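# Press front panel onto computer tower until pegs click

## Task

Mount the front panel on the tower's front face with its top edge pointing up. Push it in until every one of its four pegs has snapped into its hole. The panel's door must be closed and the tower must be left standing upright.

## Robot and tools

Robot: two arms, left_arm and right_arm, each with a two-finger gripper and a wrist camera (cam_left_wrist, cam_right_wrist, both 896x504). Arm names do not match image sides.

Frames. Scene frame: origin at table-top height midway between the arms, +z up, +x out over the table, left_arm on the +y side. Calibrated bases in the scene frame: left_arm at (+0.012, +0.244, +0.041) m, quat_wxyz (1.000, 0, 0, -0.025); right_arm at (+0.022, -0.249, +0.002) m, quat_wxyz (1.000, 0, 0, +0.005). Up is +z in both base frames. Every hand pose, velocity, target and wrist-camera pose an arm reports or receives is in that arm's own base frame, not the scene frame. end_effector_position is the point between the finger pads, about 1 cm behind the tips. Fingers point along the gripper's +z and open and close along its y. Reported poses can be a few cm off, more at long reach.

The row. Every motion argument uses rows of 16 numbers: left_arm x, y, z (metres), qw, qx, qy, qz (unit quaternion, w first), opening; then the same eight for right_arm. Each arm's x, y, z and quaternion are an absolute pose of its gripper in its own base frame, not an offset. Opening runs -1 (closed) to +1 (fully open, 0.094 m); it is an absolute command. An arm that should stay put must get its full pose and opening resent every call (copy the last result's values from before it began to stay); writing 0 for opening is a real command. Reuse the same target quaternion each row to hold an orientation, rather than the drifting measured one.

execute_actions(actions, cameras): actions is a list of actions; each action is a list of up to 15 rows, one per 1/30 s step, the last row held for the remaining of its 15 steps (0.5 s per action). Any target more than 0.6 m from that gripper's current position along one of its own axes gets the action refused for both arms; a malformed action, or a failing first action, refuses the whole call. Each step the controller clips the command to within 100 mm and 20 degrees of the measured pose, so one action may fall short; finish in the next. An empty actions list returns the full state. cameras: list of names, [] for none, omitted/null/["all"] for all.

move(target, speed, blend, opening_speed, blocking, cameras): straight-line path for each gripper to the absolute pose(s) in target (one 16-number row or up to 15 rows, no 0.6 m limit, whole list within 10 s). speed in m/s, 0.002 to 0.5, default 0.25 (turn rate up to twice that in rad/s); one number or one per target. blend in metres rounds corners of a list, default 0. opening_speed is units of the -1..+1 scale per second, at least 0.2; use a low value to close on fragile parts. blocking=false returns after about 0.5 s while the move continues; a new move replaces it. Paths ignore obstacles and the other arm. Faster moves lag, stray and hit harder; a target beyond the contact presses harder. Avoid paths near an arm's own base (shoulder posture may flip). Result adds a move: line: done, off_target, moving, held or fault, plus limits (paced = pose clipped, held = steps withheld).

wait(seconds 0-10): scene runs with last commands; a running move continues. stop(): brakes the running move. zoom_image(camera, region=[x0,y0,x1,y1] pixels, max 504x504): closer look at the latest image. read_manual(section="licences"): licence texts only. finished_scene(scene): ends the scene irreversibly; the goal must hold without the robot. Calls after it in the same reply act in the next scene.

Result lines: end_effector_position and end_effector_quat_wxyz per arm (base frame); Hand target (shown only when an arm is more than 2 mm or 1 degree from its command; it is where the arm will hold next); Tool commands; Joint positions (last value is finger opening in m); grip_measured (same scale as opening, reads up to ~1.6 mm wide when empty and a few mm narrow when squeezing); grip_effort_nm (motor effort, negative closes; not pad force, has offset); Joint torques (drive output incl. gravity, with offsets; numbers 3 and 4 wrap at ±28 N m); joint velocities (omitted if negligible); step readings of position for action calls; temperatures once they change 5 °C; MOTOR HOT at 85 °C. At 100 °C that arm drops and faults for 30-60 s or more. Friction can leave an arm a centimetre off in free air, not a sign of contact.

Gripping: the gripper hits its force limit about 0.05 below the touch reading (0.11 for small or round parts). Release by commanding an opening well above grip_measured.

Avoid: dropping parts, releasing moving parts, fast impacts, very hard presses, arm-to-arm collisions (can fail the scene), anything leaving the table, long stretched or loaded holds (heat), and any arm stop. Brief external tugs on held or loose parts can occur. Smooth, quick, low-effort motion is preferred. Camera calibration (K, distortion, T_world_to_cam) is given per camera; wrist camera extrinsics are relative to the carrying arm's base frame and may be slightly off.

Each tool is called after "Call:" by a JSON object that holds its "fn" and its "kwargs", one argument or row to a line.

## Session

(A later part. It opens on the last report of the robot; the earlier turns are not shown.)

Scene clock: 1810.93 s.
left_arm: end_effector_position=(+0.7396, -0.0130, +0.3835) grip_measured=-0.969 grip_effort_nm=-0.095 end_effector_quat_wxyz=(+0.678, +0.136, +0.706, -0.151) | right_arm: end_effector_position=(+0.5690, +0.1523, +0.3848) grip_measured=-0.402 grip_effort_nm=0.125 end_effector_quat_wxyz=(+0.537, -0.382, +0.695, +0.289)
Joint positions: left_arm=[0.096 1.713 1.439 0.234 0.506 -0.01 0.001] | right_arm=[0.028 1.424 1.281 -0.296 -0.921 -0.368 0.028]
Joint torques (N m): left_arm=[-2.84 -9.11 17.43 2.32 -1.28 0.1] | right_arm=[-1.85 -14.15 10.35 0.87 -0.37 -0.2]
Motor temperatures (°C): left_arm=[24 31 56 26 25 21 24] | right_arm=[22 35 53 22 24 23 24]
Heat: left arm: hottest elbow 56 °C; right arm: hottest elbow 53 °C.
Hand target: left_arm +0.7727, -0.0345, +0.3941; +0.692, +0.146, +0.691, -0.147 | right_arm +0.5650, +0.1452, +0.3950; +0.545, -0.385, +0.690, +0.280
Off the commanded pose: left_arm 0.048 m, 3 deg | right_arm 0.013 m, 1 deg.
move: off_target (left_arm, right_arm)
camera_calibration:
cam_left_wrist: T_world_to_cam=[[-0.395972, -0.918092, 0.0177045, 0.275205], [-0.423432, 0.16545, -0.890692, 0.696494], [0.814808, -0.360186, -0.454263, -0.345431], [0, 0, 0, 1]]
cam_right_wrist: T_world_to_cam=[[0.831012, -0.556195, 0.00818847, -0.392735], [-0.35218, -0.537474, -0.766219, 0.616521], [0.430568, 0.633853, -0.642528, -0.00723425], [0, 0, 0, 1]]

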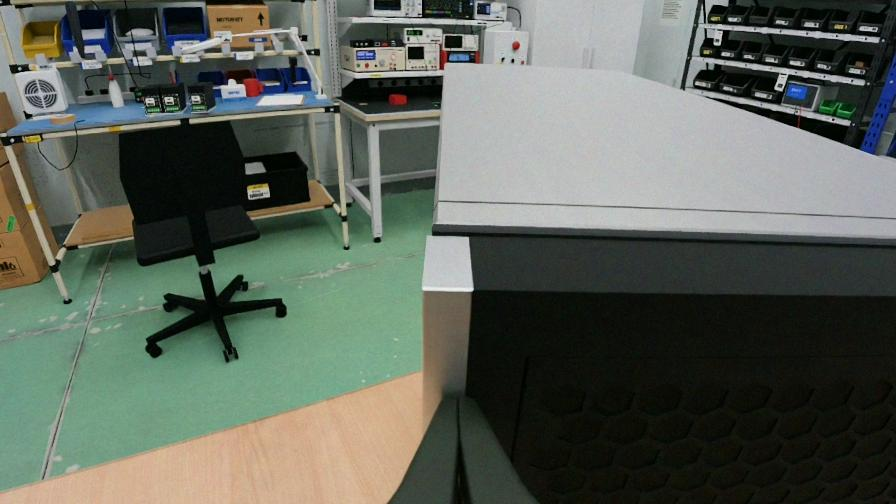

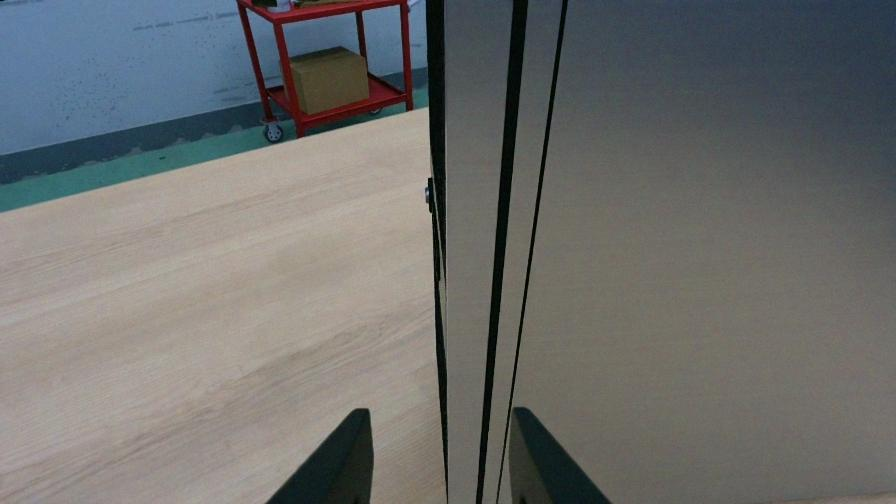

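Call:
{"fn": "move", "kwargs": {
  "target": [
    [0.720, -0.006, 0.398, 0.69166, 0.14702, 0.69166, -0.14702, -0.97, 0.565, 0.145, 0.395, 0.545, -0.385, 0.690, 0.280, -0.40],
    [0.650, -0.170, 0.398, 0.69166, 0.14702, 0.69166, -0.14702, -0.97, 0.565, 0.145, 0.395, 0.545, -0.385, 0.690, 0.280, -0.40],
    [0.672, -0.181, 0.398, 0.69166, 0.14702, 0.69166, -0.14702, -0.97, 0.565, 0.145, 0.395, 0.545, -0.385, 0.690, 0.280, -0.40],
    [0.700, -0.195, 0.396, 0.69166, 0.14702, 0.69166, -0.14702, -0.97, 0.565, 0.145, 0.395, 0.545, -0.385, 0.690, 0.280, -0.40]
  ],
  "speed": [0.1, 0.22, 0.07, 0.05],
  "blend": [0.008, 0.008, 0.004, 0]
}}

Call:
{"fn": "zoom_image", "kwargs": {
  "camera": "cam_left_wrist",
  "region": [400, 190, 520, 310]
}}

Call:
{"fn": "zoom_image", "kwargs": {
  "camera": "cam_right_wrist",
  "region": [470, 0, 590, 120]
}}

Scene clock: 1843.23 s.
left_arm: end_effector_position=(+0.6667, -0.1777, +0.3804) grip_measured=-0.969 grip_effort_nm=-0.095 end_effector_quat_wxyz=(+0.679, +0.142, +0.705, -0.149) | right_arm: end_effector_position=(+0.5690, +0.1523, +0.3848) grip_measured=-0.402 grip_effort_nm=0.120 end_effector_quat_wxyz=(+0.537, -0.382, +0.695, +0.289)
Joint positions: left_arm=[-0.209 1.557 1.234 0.289 0.205 -0.01 0.001] | right_arm=[0.028 1.424 1.281 -0.296 -0.921 -0.368 0.028]
Joint torques (N m): left_arm=[-1.38 -7.47 16.53 2.41 -0.54 0.11] | right_arm=[-2.49 -14.15 10.28 0.91 -0.38 -0.19]
Hand target: left_arm +0.6945, -0.1939, +0.3942; +0.692, +0.147, +0.692, -0.147 | right_arm +0.5650, +0.1452, +0.3950; +0.545, -0.385, +0.690, +0.280
Off the commanded pose: left_arm 0.041 m, 2 deg | right_arm 0.013 m, 1 deg.
move: off_target (left_arm, right_arm)
camera_calibration:
cam_left_wrist: T_world_to_cam=[[-0.400431, -0.916312, 0.00529402, 0.10324], [-0.417558, 0.177325, -0.89118, 0.688529], [0.815659, -0.359067, -0.45362, -0.347431], [0, 0, 0, 1]]
cam_right_wrist: T_world_to_cam=[[0.831012, -0.556195, 0.00818847, -0.392735], [-0.35218, -0.537474, -0.766219, 0.616521], [0.430568, 0.633853, -0.642528, -0.00723425], [0, 0, 0, 1]]

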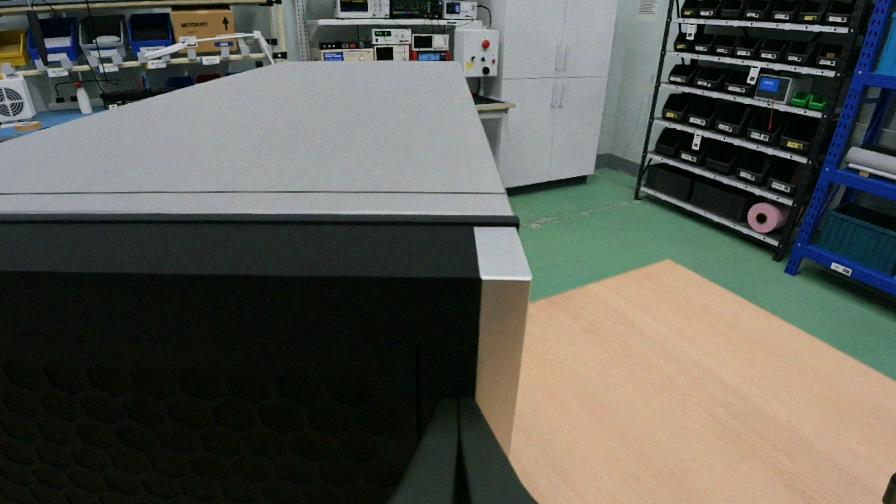

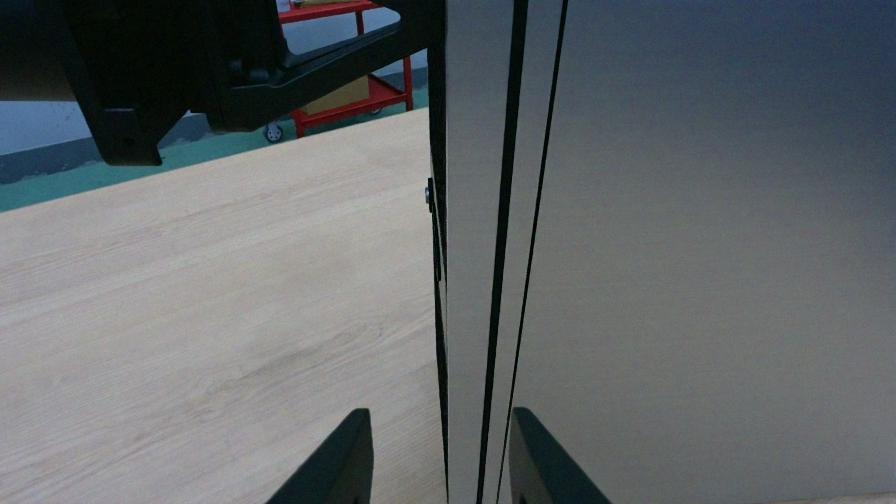

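Scaled by 4.200 from the camera's 896x504 image, which has a finer 1280x720 frame.

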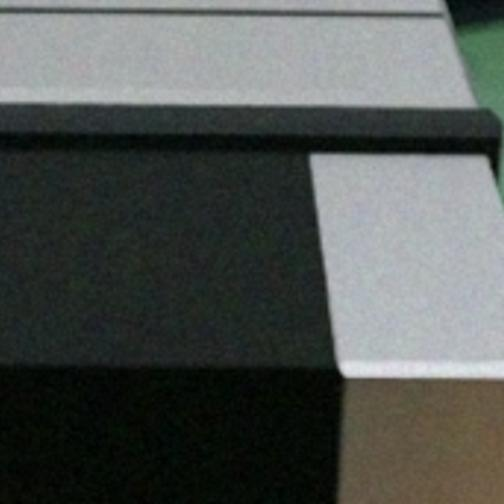

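Scaled by 4.200 from the camera's 896x504 image, which has a finer 1280x720 frame.

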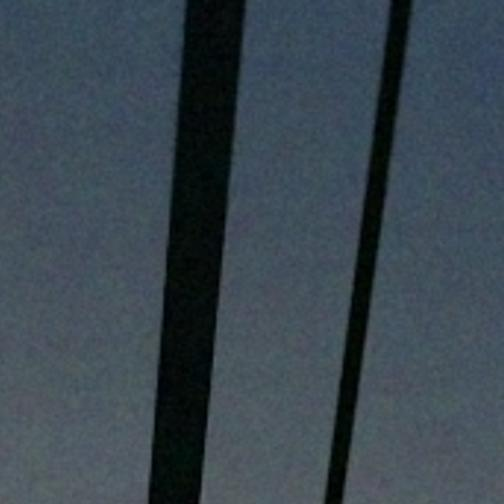

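Call:
{"fn": "move", "kwargs": {
  "target": [
    [0.655, -0.172, 0.400, 0.69166, 0.14702, 0.69166, -0.14702, -0.97, 0.565, 0.145, 0.395, 0.545, -0.385, 0.690, 0.280, -0.40],
    [0.50, 0.05, 0.43, 0.66446, 0.24184, 0.66446, -0.24184, -0.97, 0.53, 0.09, 0.41, 0.545, -0.385, 0.690, 0.280, -0.40],
    [0.40, 0.20, 0.43, 0.62, 0.23, 0.70, -0.24, -0.97, 0.50, 0.05, 0.42, 0.545, -0.385, 0.690, 0.280, -0.40]
  ],
  "speed": [0.1, 0.25, 0.25],
  "blend": [0.008, 0.05, 0]
}}

Call:
{"fn": "zoom_image", "kwargs": {
  "camera": "cam_right_wrist",
  "region": [440, 0, 640, 200]
}}

Scene clock: 1883.47 s.
left_arm: end_effector_position=(+0.3940, +0.1920, +0.4148) grip_measured=-0.969 grip_effort_nm=-0.100 end_effector_quat_wxyz=(+0.651, +0.202, +0.685, -0.256) | right_arm: end_effector_position=(+0.5040, +0.0544, +0.4114) grip_measured=-0.402 grip_effort_nm=0.120 end_effector_quat_wxyz=(+0.538, -0.381, +0.695, +0.289)
Joint positions: left_arm=[0.857 1.201 1.038 -0.221 1.514 0.296 0.001] | right_arm=[-0.202 1.285 1.247 -0.586 -1.12 -0.583 0.028]
Joint torques (N m): left_arm=[-0.03 -5.95 12.37 1.25 0.27 0.13] | right_arm=[-2.08 -12.04 10.66 0.69 -0.47 -0.18]
Motor temperatures (°C): left_arm=[24 30 62 26 25 21 24] | right_arm=[22 35 52 22 24 23 24]
Heat: left arm: hottest elbow 62 °C; right arm: hottest elbow 52 °C.
Hand target: left_arm +0.3995, +0.1995, +0.4296; +0.656, +0.213, +0.682, -0.243 | right_arm +0.5000, +0.0501, +0.4200; +0.545, -0.385, +0.690, +0.280
Off the commanded pose: left_arm 0.018 m, 5 deg | right_arm 0.011 m, 1 deg.
move: off_target (left_arm, right_arm)
camera_calibration:
cam_left_wrist: T_world_to_cam=[[-0.609104, -0.789415, 0.0762664, 0.360993], [-0.392383, 0.216389, -0.893986, 0.523497], [0.689223, -0.574456, -0.441557, 0.109527], [0, 0, 0, 1]]
cam_right_wrist: T_world_to_cam=[[0.82988, -0.557898, 0.00696708, -0.392197], [-0.352948, -0.534604, -0.767871, 0.562293], [0.432119, 0.634782, -0.640567, 0.098158], [0, 0, 0, 1]]

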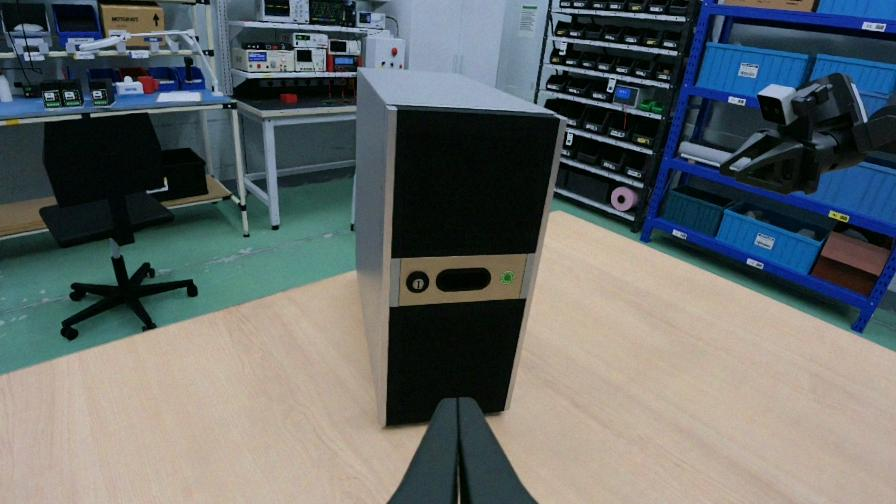

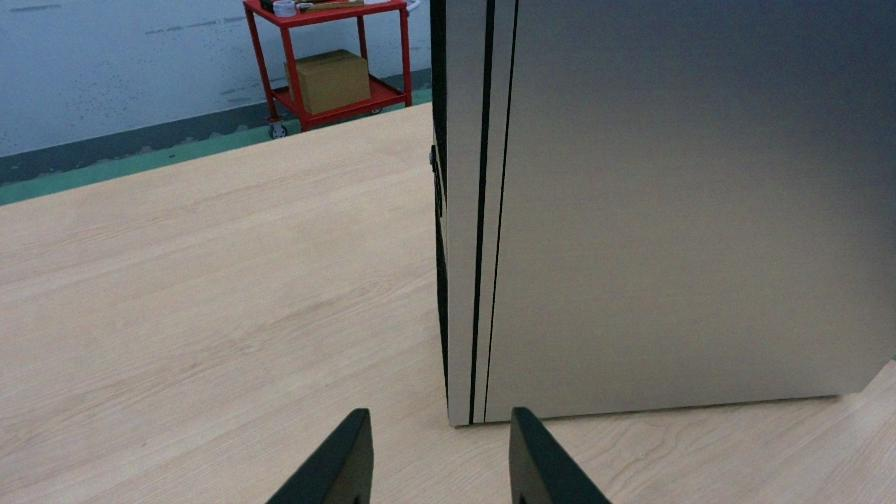

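Scaled by 2.520 from the camera's 896x504 image, which has a finer 1280x720 frame.

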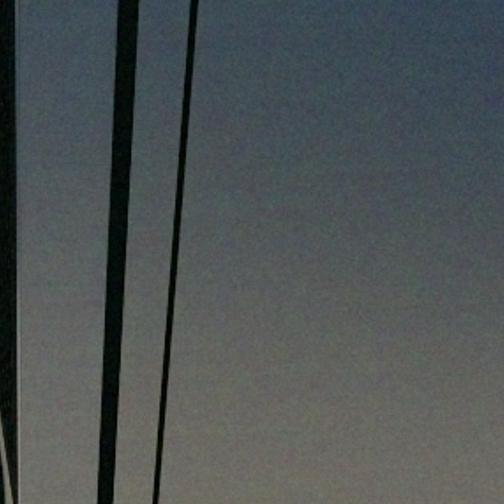

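Call:
{"fn": "zoom_image", "kwargs": {
  "camera": "cam_left_wrist",
  "region": [350, 60, 470, 180]
}}

Call:
{"fn": "zoom_image", "kwargs": {
  "camera": "cam_left_wrist",
  "region": [350, 330, 470, 450]
}}

Call:
{"fn": "zoom_image", "kwargs": {
  "camera": "cam_left_wrist",
  "region": [480, 80, 600, 200]
}}

Call:
{"fn": "zoom_image", "kwargs": {
  "camera": "cam_right_wrist",
  "region": [420, 330, 540, 450]
}}

Scaled by 4.200 from the camera's 896x504 image, which has a finer 1280x720 frame.

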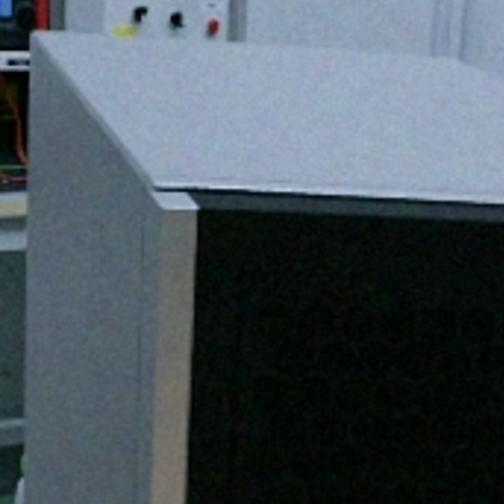

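Scaled by 4.200 from the camera's 896x504 image, which has a finer 1280x720 frame.

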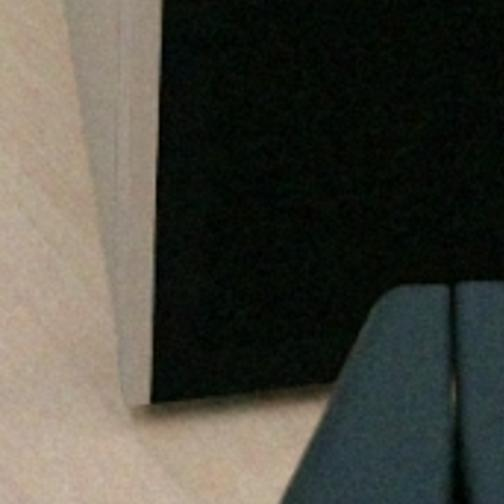

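Scaled by 4.200 from the camera's 896x504 image, which has a finer 1280x720 frame.

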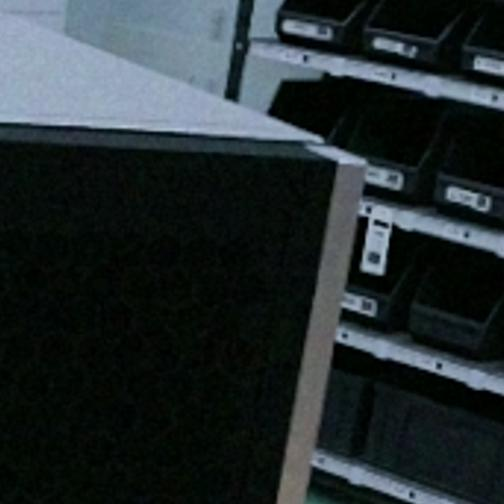

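Scaled by 4.200 from the camera's 896x504 image, which has a finer 1280x720 frame.

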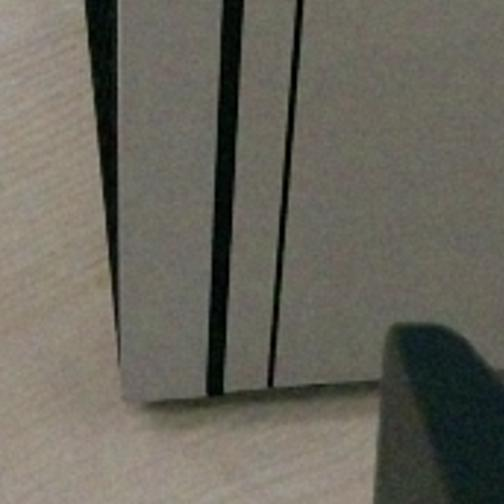

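Call:
{"fn": "move", "kwargs": {
  "target": [
    [0.55, -0.04, 0.22, 0.68, 0.18, 0.68, -0.18, -0.97, 0.50, 0.05, 0.42, 0.545, -0.385, 0.690, 0.280, -0.40],
    [0.640, -0.167, 0.045, 0.69166, 0.14702, 0.69166, -0.14702, -0.97, 0.50, 0.05, 0.42, 0.545, -0.385, 0.690, 0.280, -0.40],
    [0.668, -0.180, 0.022, 0.69166, 0.14702, 0.69166, -0.14702, -0.97, 0.50, 0.05, 0.42, 0.545, -0.385, 0.690, 0.280, -0.40],
    [0.710, -0.199, 0.016, 0.69166, 0.14702, 0.69166, -0.14702, -0.97, 0.50, 0.05, 0.42, 0.545, -0.385, 0.690, 0.280, -0.40]
  ],
  "speed": [0.25, 0.2, 0.08, 0.05],
  "blend": [0.05, 0.01, 0.004, 0]
}}

Call:
{"fn": "zoom_image", "kwargs": {
  "camera": "cam_right_wrist",
  "region": [420, 330, 540, 450]
}}

Call:
{"fn": "zoom_image", "kwargs": {
  "camera": "cam_right_wrist",
  "region": [420, 0, 540, 120]
}}

Scene clock: 1926.63 s.
left_arm: end_effector_position=(+0.6660, -0.1751, +0.0276) grip_measured=-0.969 grip_effort_nm=-0.085 end_effector_quat_wxyz=(+0.693, +0.148, +0.692, -0.140) | right_arm: end_effector_position=(+0.5040, +0.0544, +0.4114) grip_measured=-0.402 grip_effort_nm=0.120 end_effector_quat_wxyz=(+0.538, -0.381, +0.694, +0.289)
Joint positions: left_arm=[-0.206 2.24 1.031 1.207 0.205 0.012 0.001] | right_arm=[-0.202 1.285 1.247 -0.586 -1.12 -0.584 0.028]
Joint torques (N m): left_arm=[-1.79 -11.05 13.83 -0.17 -0.72 -0.09] | right_arm=[-2.37 -11.75 10.71 0.76 -0.47 -0.2]
Hand target: left_arm +0.7011, -0.1971, +0.0189; +0.692, +0.147, +0.692, -0.147 | right_arm +0.5000, +0.0501, +0.4200; +0.545, -0.385, +0.690, +0.280
Off the commanded pose: left_arm 0.051 m, 1 deg | right_arm 0.011 m, 1 deg.
move: off_target (left_arm, right_arm)
camera_calibration:
cam_left_wrist: T_world_to_cam=[[-0.397274, -0.91742, -0.0226824, 0.105645], [-0.381584, 0.187617, -0.905093, 0.351606], [0.834606, -0.350915, -0.424608, -0.517935], [0, 0, 0, 1]]
cam_right_wrist: T_world_to_cam=[[0.829984, -0.557734, 0.00770475, -0.392562], [-0.352369, -0.534981, -0.767874, 0.562023], [0.432391, 0.634608, -0.640554, 0.0980248], [0, 0, 0, 1]]

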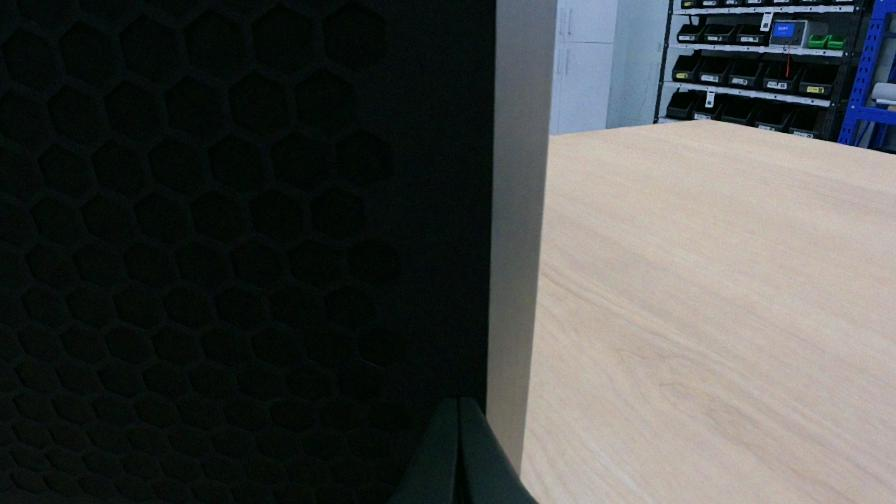

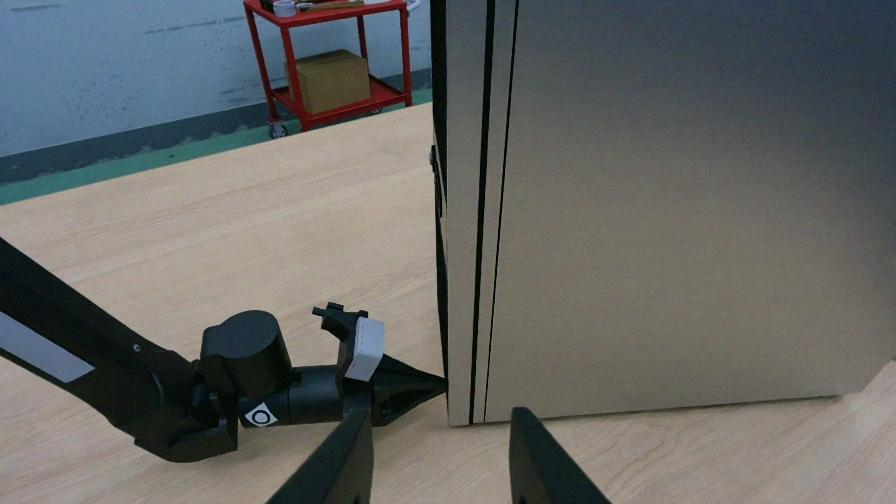

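Scaled by 4.200 from the camera's 896x504 image, which has a finer 1280x720 frame.

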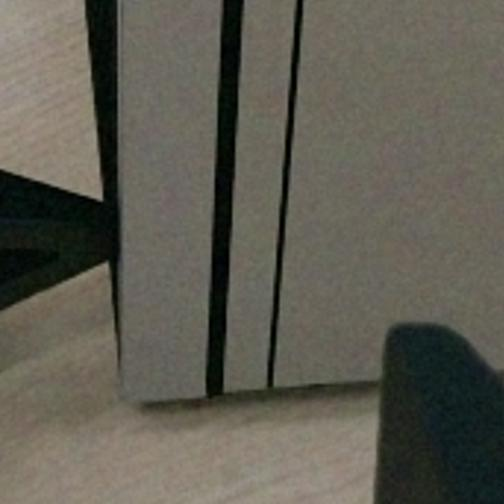

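Scaled by 4.200 from the camera's 896x504 image, which has a finer 1280x720 frame.

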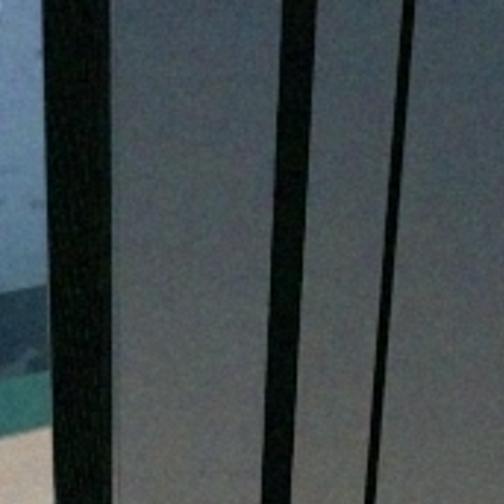

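Call:
{"fn": "move", "kwargs": {
  "target": [
    [0.655, -0.172, 0.030, 0.69166, 0.14702, 0.69166, -0.14702, -0.97, 0.50, 0.05, 0.42, 0.545, -0.385, 0.690, 0.280, -0.40],
    [0.57, -0.10, 0.16, 0.69166, 0.14702, 0.69166, -0.14702, -0.97, 0.50, 0.05, 0.42, 0.545, -0.385, 0.690, 0.280, -0.40],
    [0.40, 0.18, 0.38, 0.65, 0.23, 0.68, -0.24, -0.97, 0.48, 0.03, 0.42, 0.545, -0.385, 0.690, 0.280, -0.40]
  ],
  "speed": [0.08, 0.2, 0.25],
  "blend": [0.008, 0.05, 0]
}}

Scene clock: 1937.97 s.
left_arm: end_effector_position=(+0.3945, +0.1724, +0.3622) grip_measured=-0.969 grip_effort_nm=-0.090 end_effector_quat_wxyz=(+0.654, +0.213, +0.679, -0.258) | right_arm: end_effector_position=(+0.4852, +0.0348, +0.4126) grip_measured=-0.402 grip_effort_nm=0.125 end_effector_quat_wxyz=(+0.538, -0.382, +0.694, +0.289)
Joint positions: left_arm=[0.823 1.209 0.858 0.174 1.501 0.104 0.001] | right_arm=[-0.258 1.259 1.238 -0.682 -1.167 -0.67 0.028]
Joint torques (N m): left_arm=[0.38 -6.01 11.95 1.32 0.17 0.11] | right_arm=[-2.43 -11.11 10.19 0.57 -0.53 -0.2]
Motor temperatures (°C): left_arm=[24 29 57 26 25 21 24] | right_arm=[22 35 53 22 24 23 24]
Heat: left arm: hottest elbow 57 °C; right arm: hottest elbow 53 °C.
Hand target: left_arm +0.3993, +0.1795, +0.3798; +0.660, +0.226, +0.674, -0.243 | right_arm +0.4801, +0.0301, +0.4199; +0.545, -0.385, +0.690, +0.280
Off the commanded pose: left_arm 0.020 m, 3 deg | right_arm 0.010 m, 1 deg.
move: off_target (left_arm)
camera_calibration:
cam_left_wrist: T_world_to_cam=[[-0.624822, -0.778423, 0.0604606, 0.35991], [-0.372992, 0.229567, -0.898986, 0.472808], [0.685911, -0.584258, -0.433784, 0.0749366], [0, 0, 0, 1]]
cam_right_wrist: T_world_to_cam=[[0.831156, -0.555981, 0.00808321, -0.388679], [-0.35063, -0.535342, -0.768418, 0.545178], [0.431553, 0.635841, -0.639897, 0.119537], [0, 0, 0, 1]]

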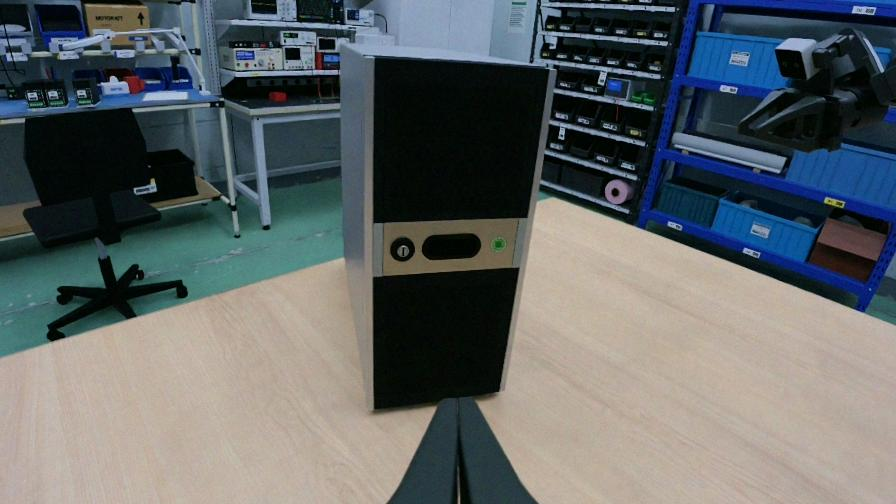

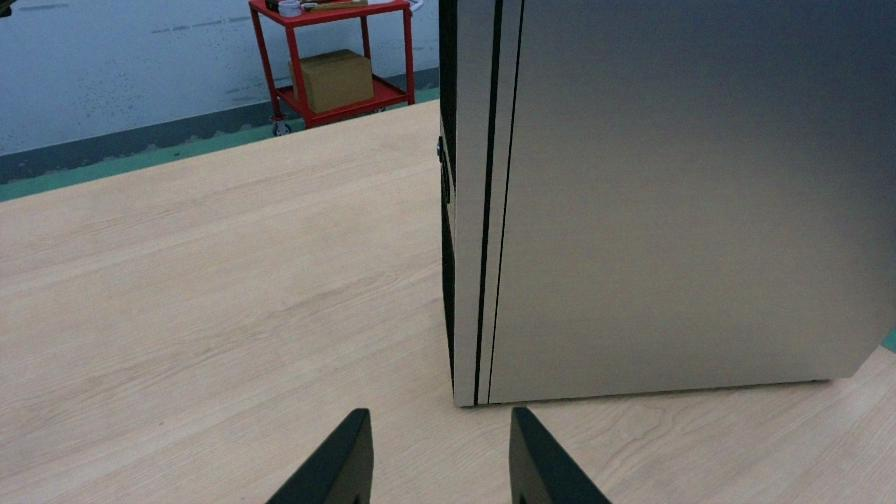

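Call:
{"fn": "finished_scene", "kwargs": {
  "scene": 2
}}

The scene is finished: the task was done.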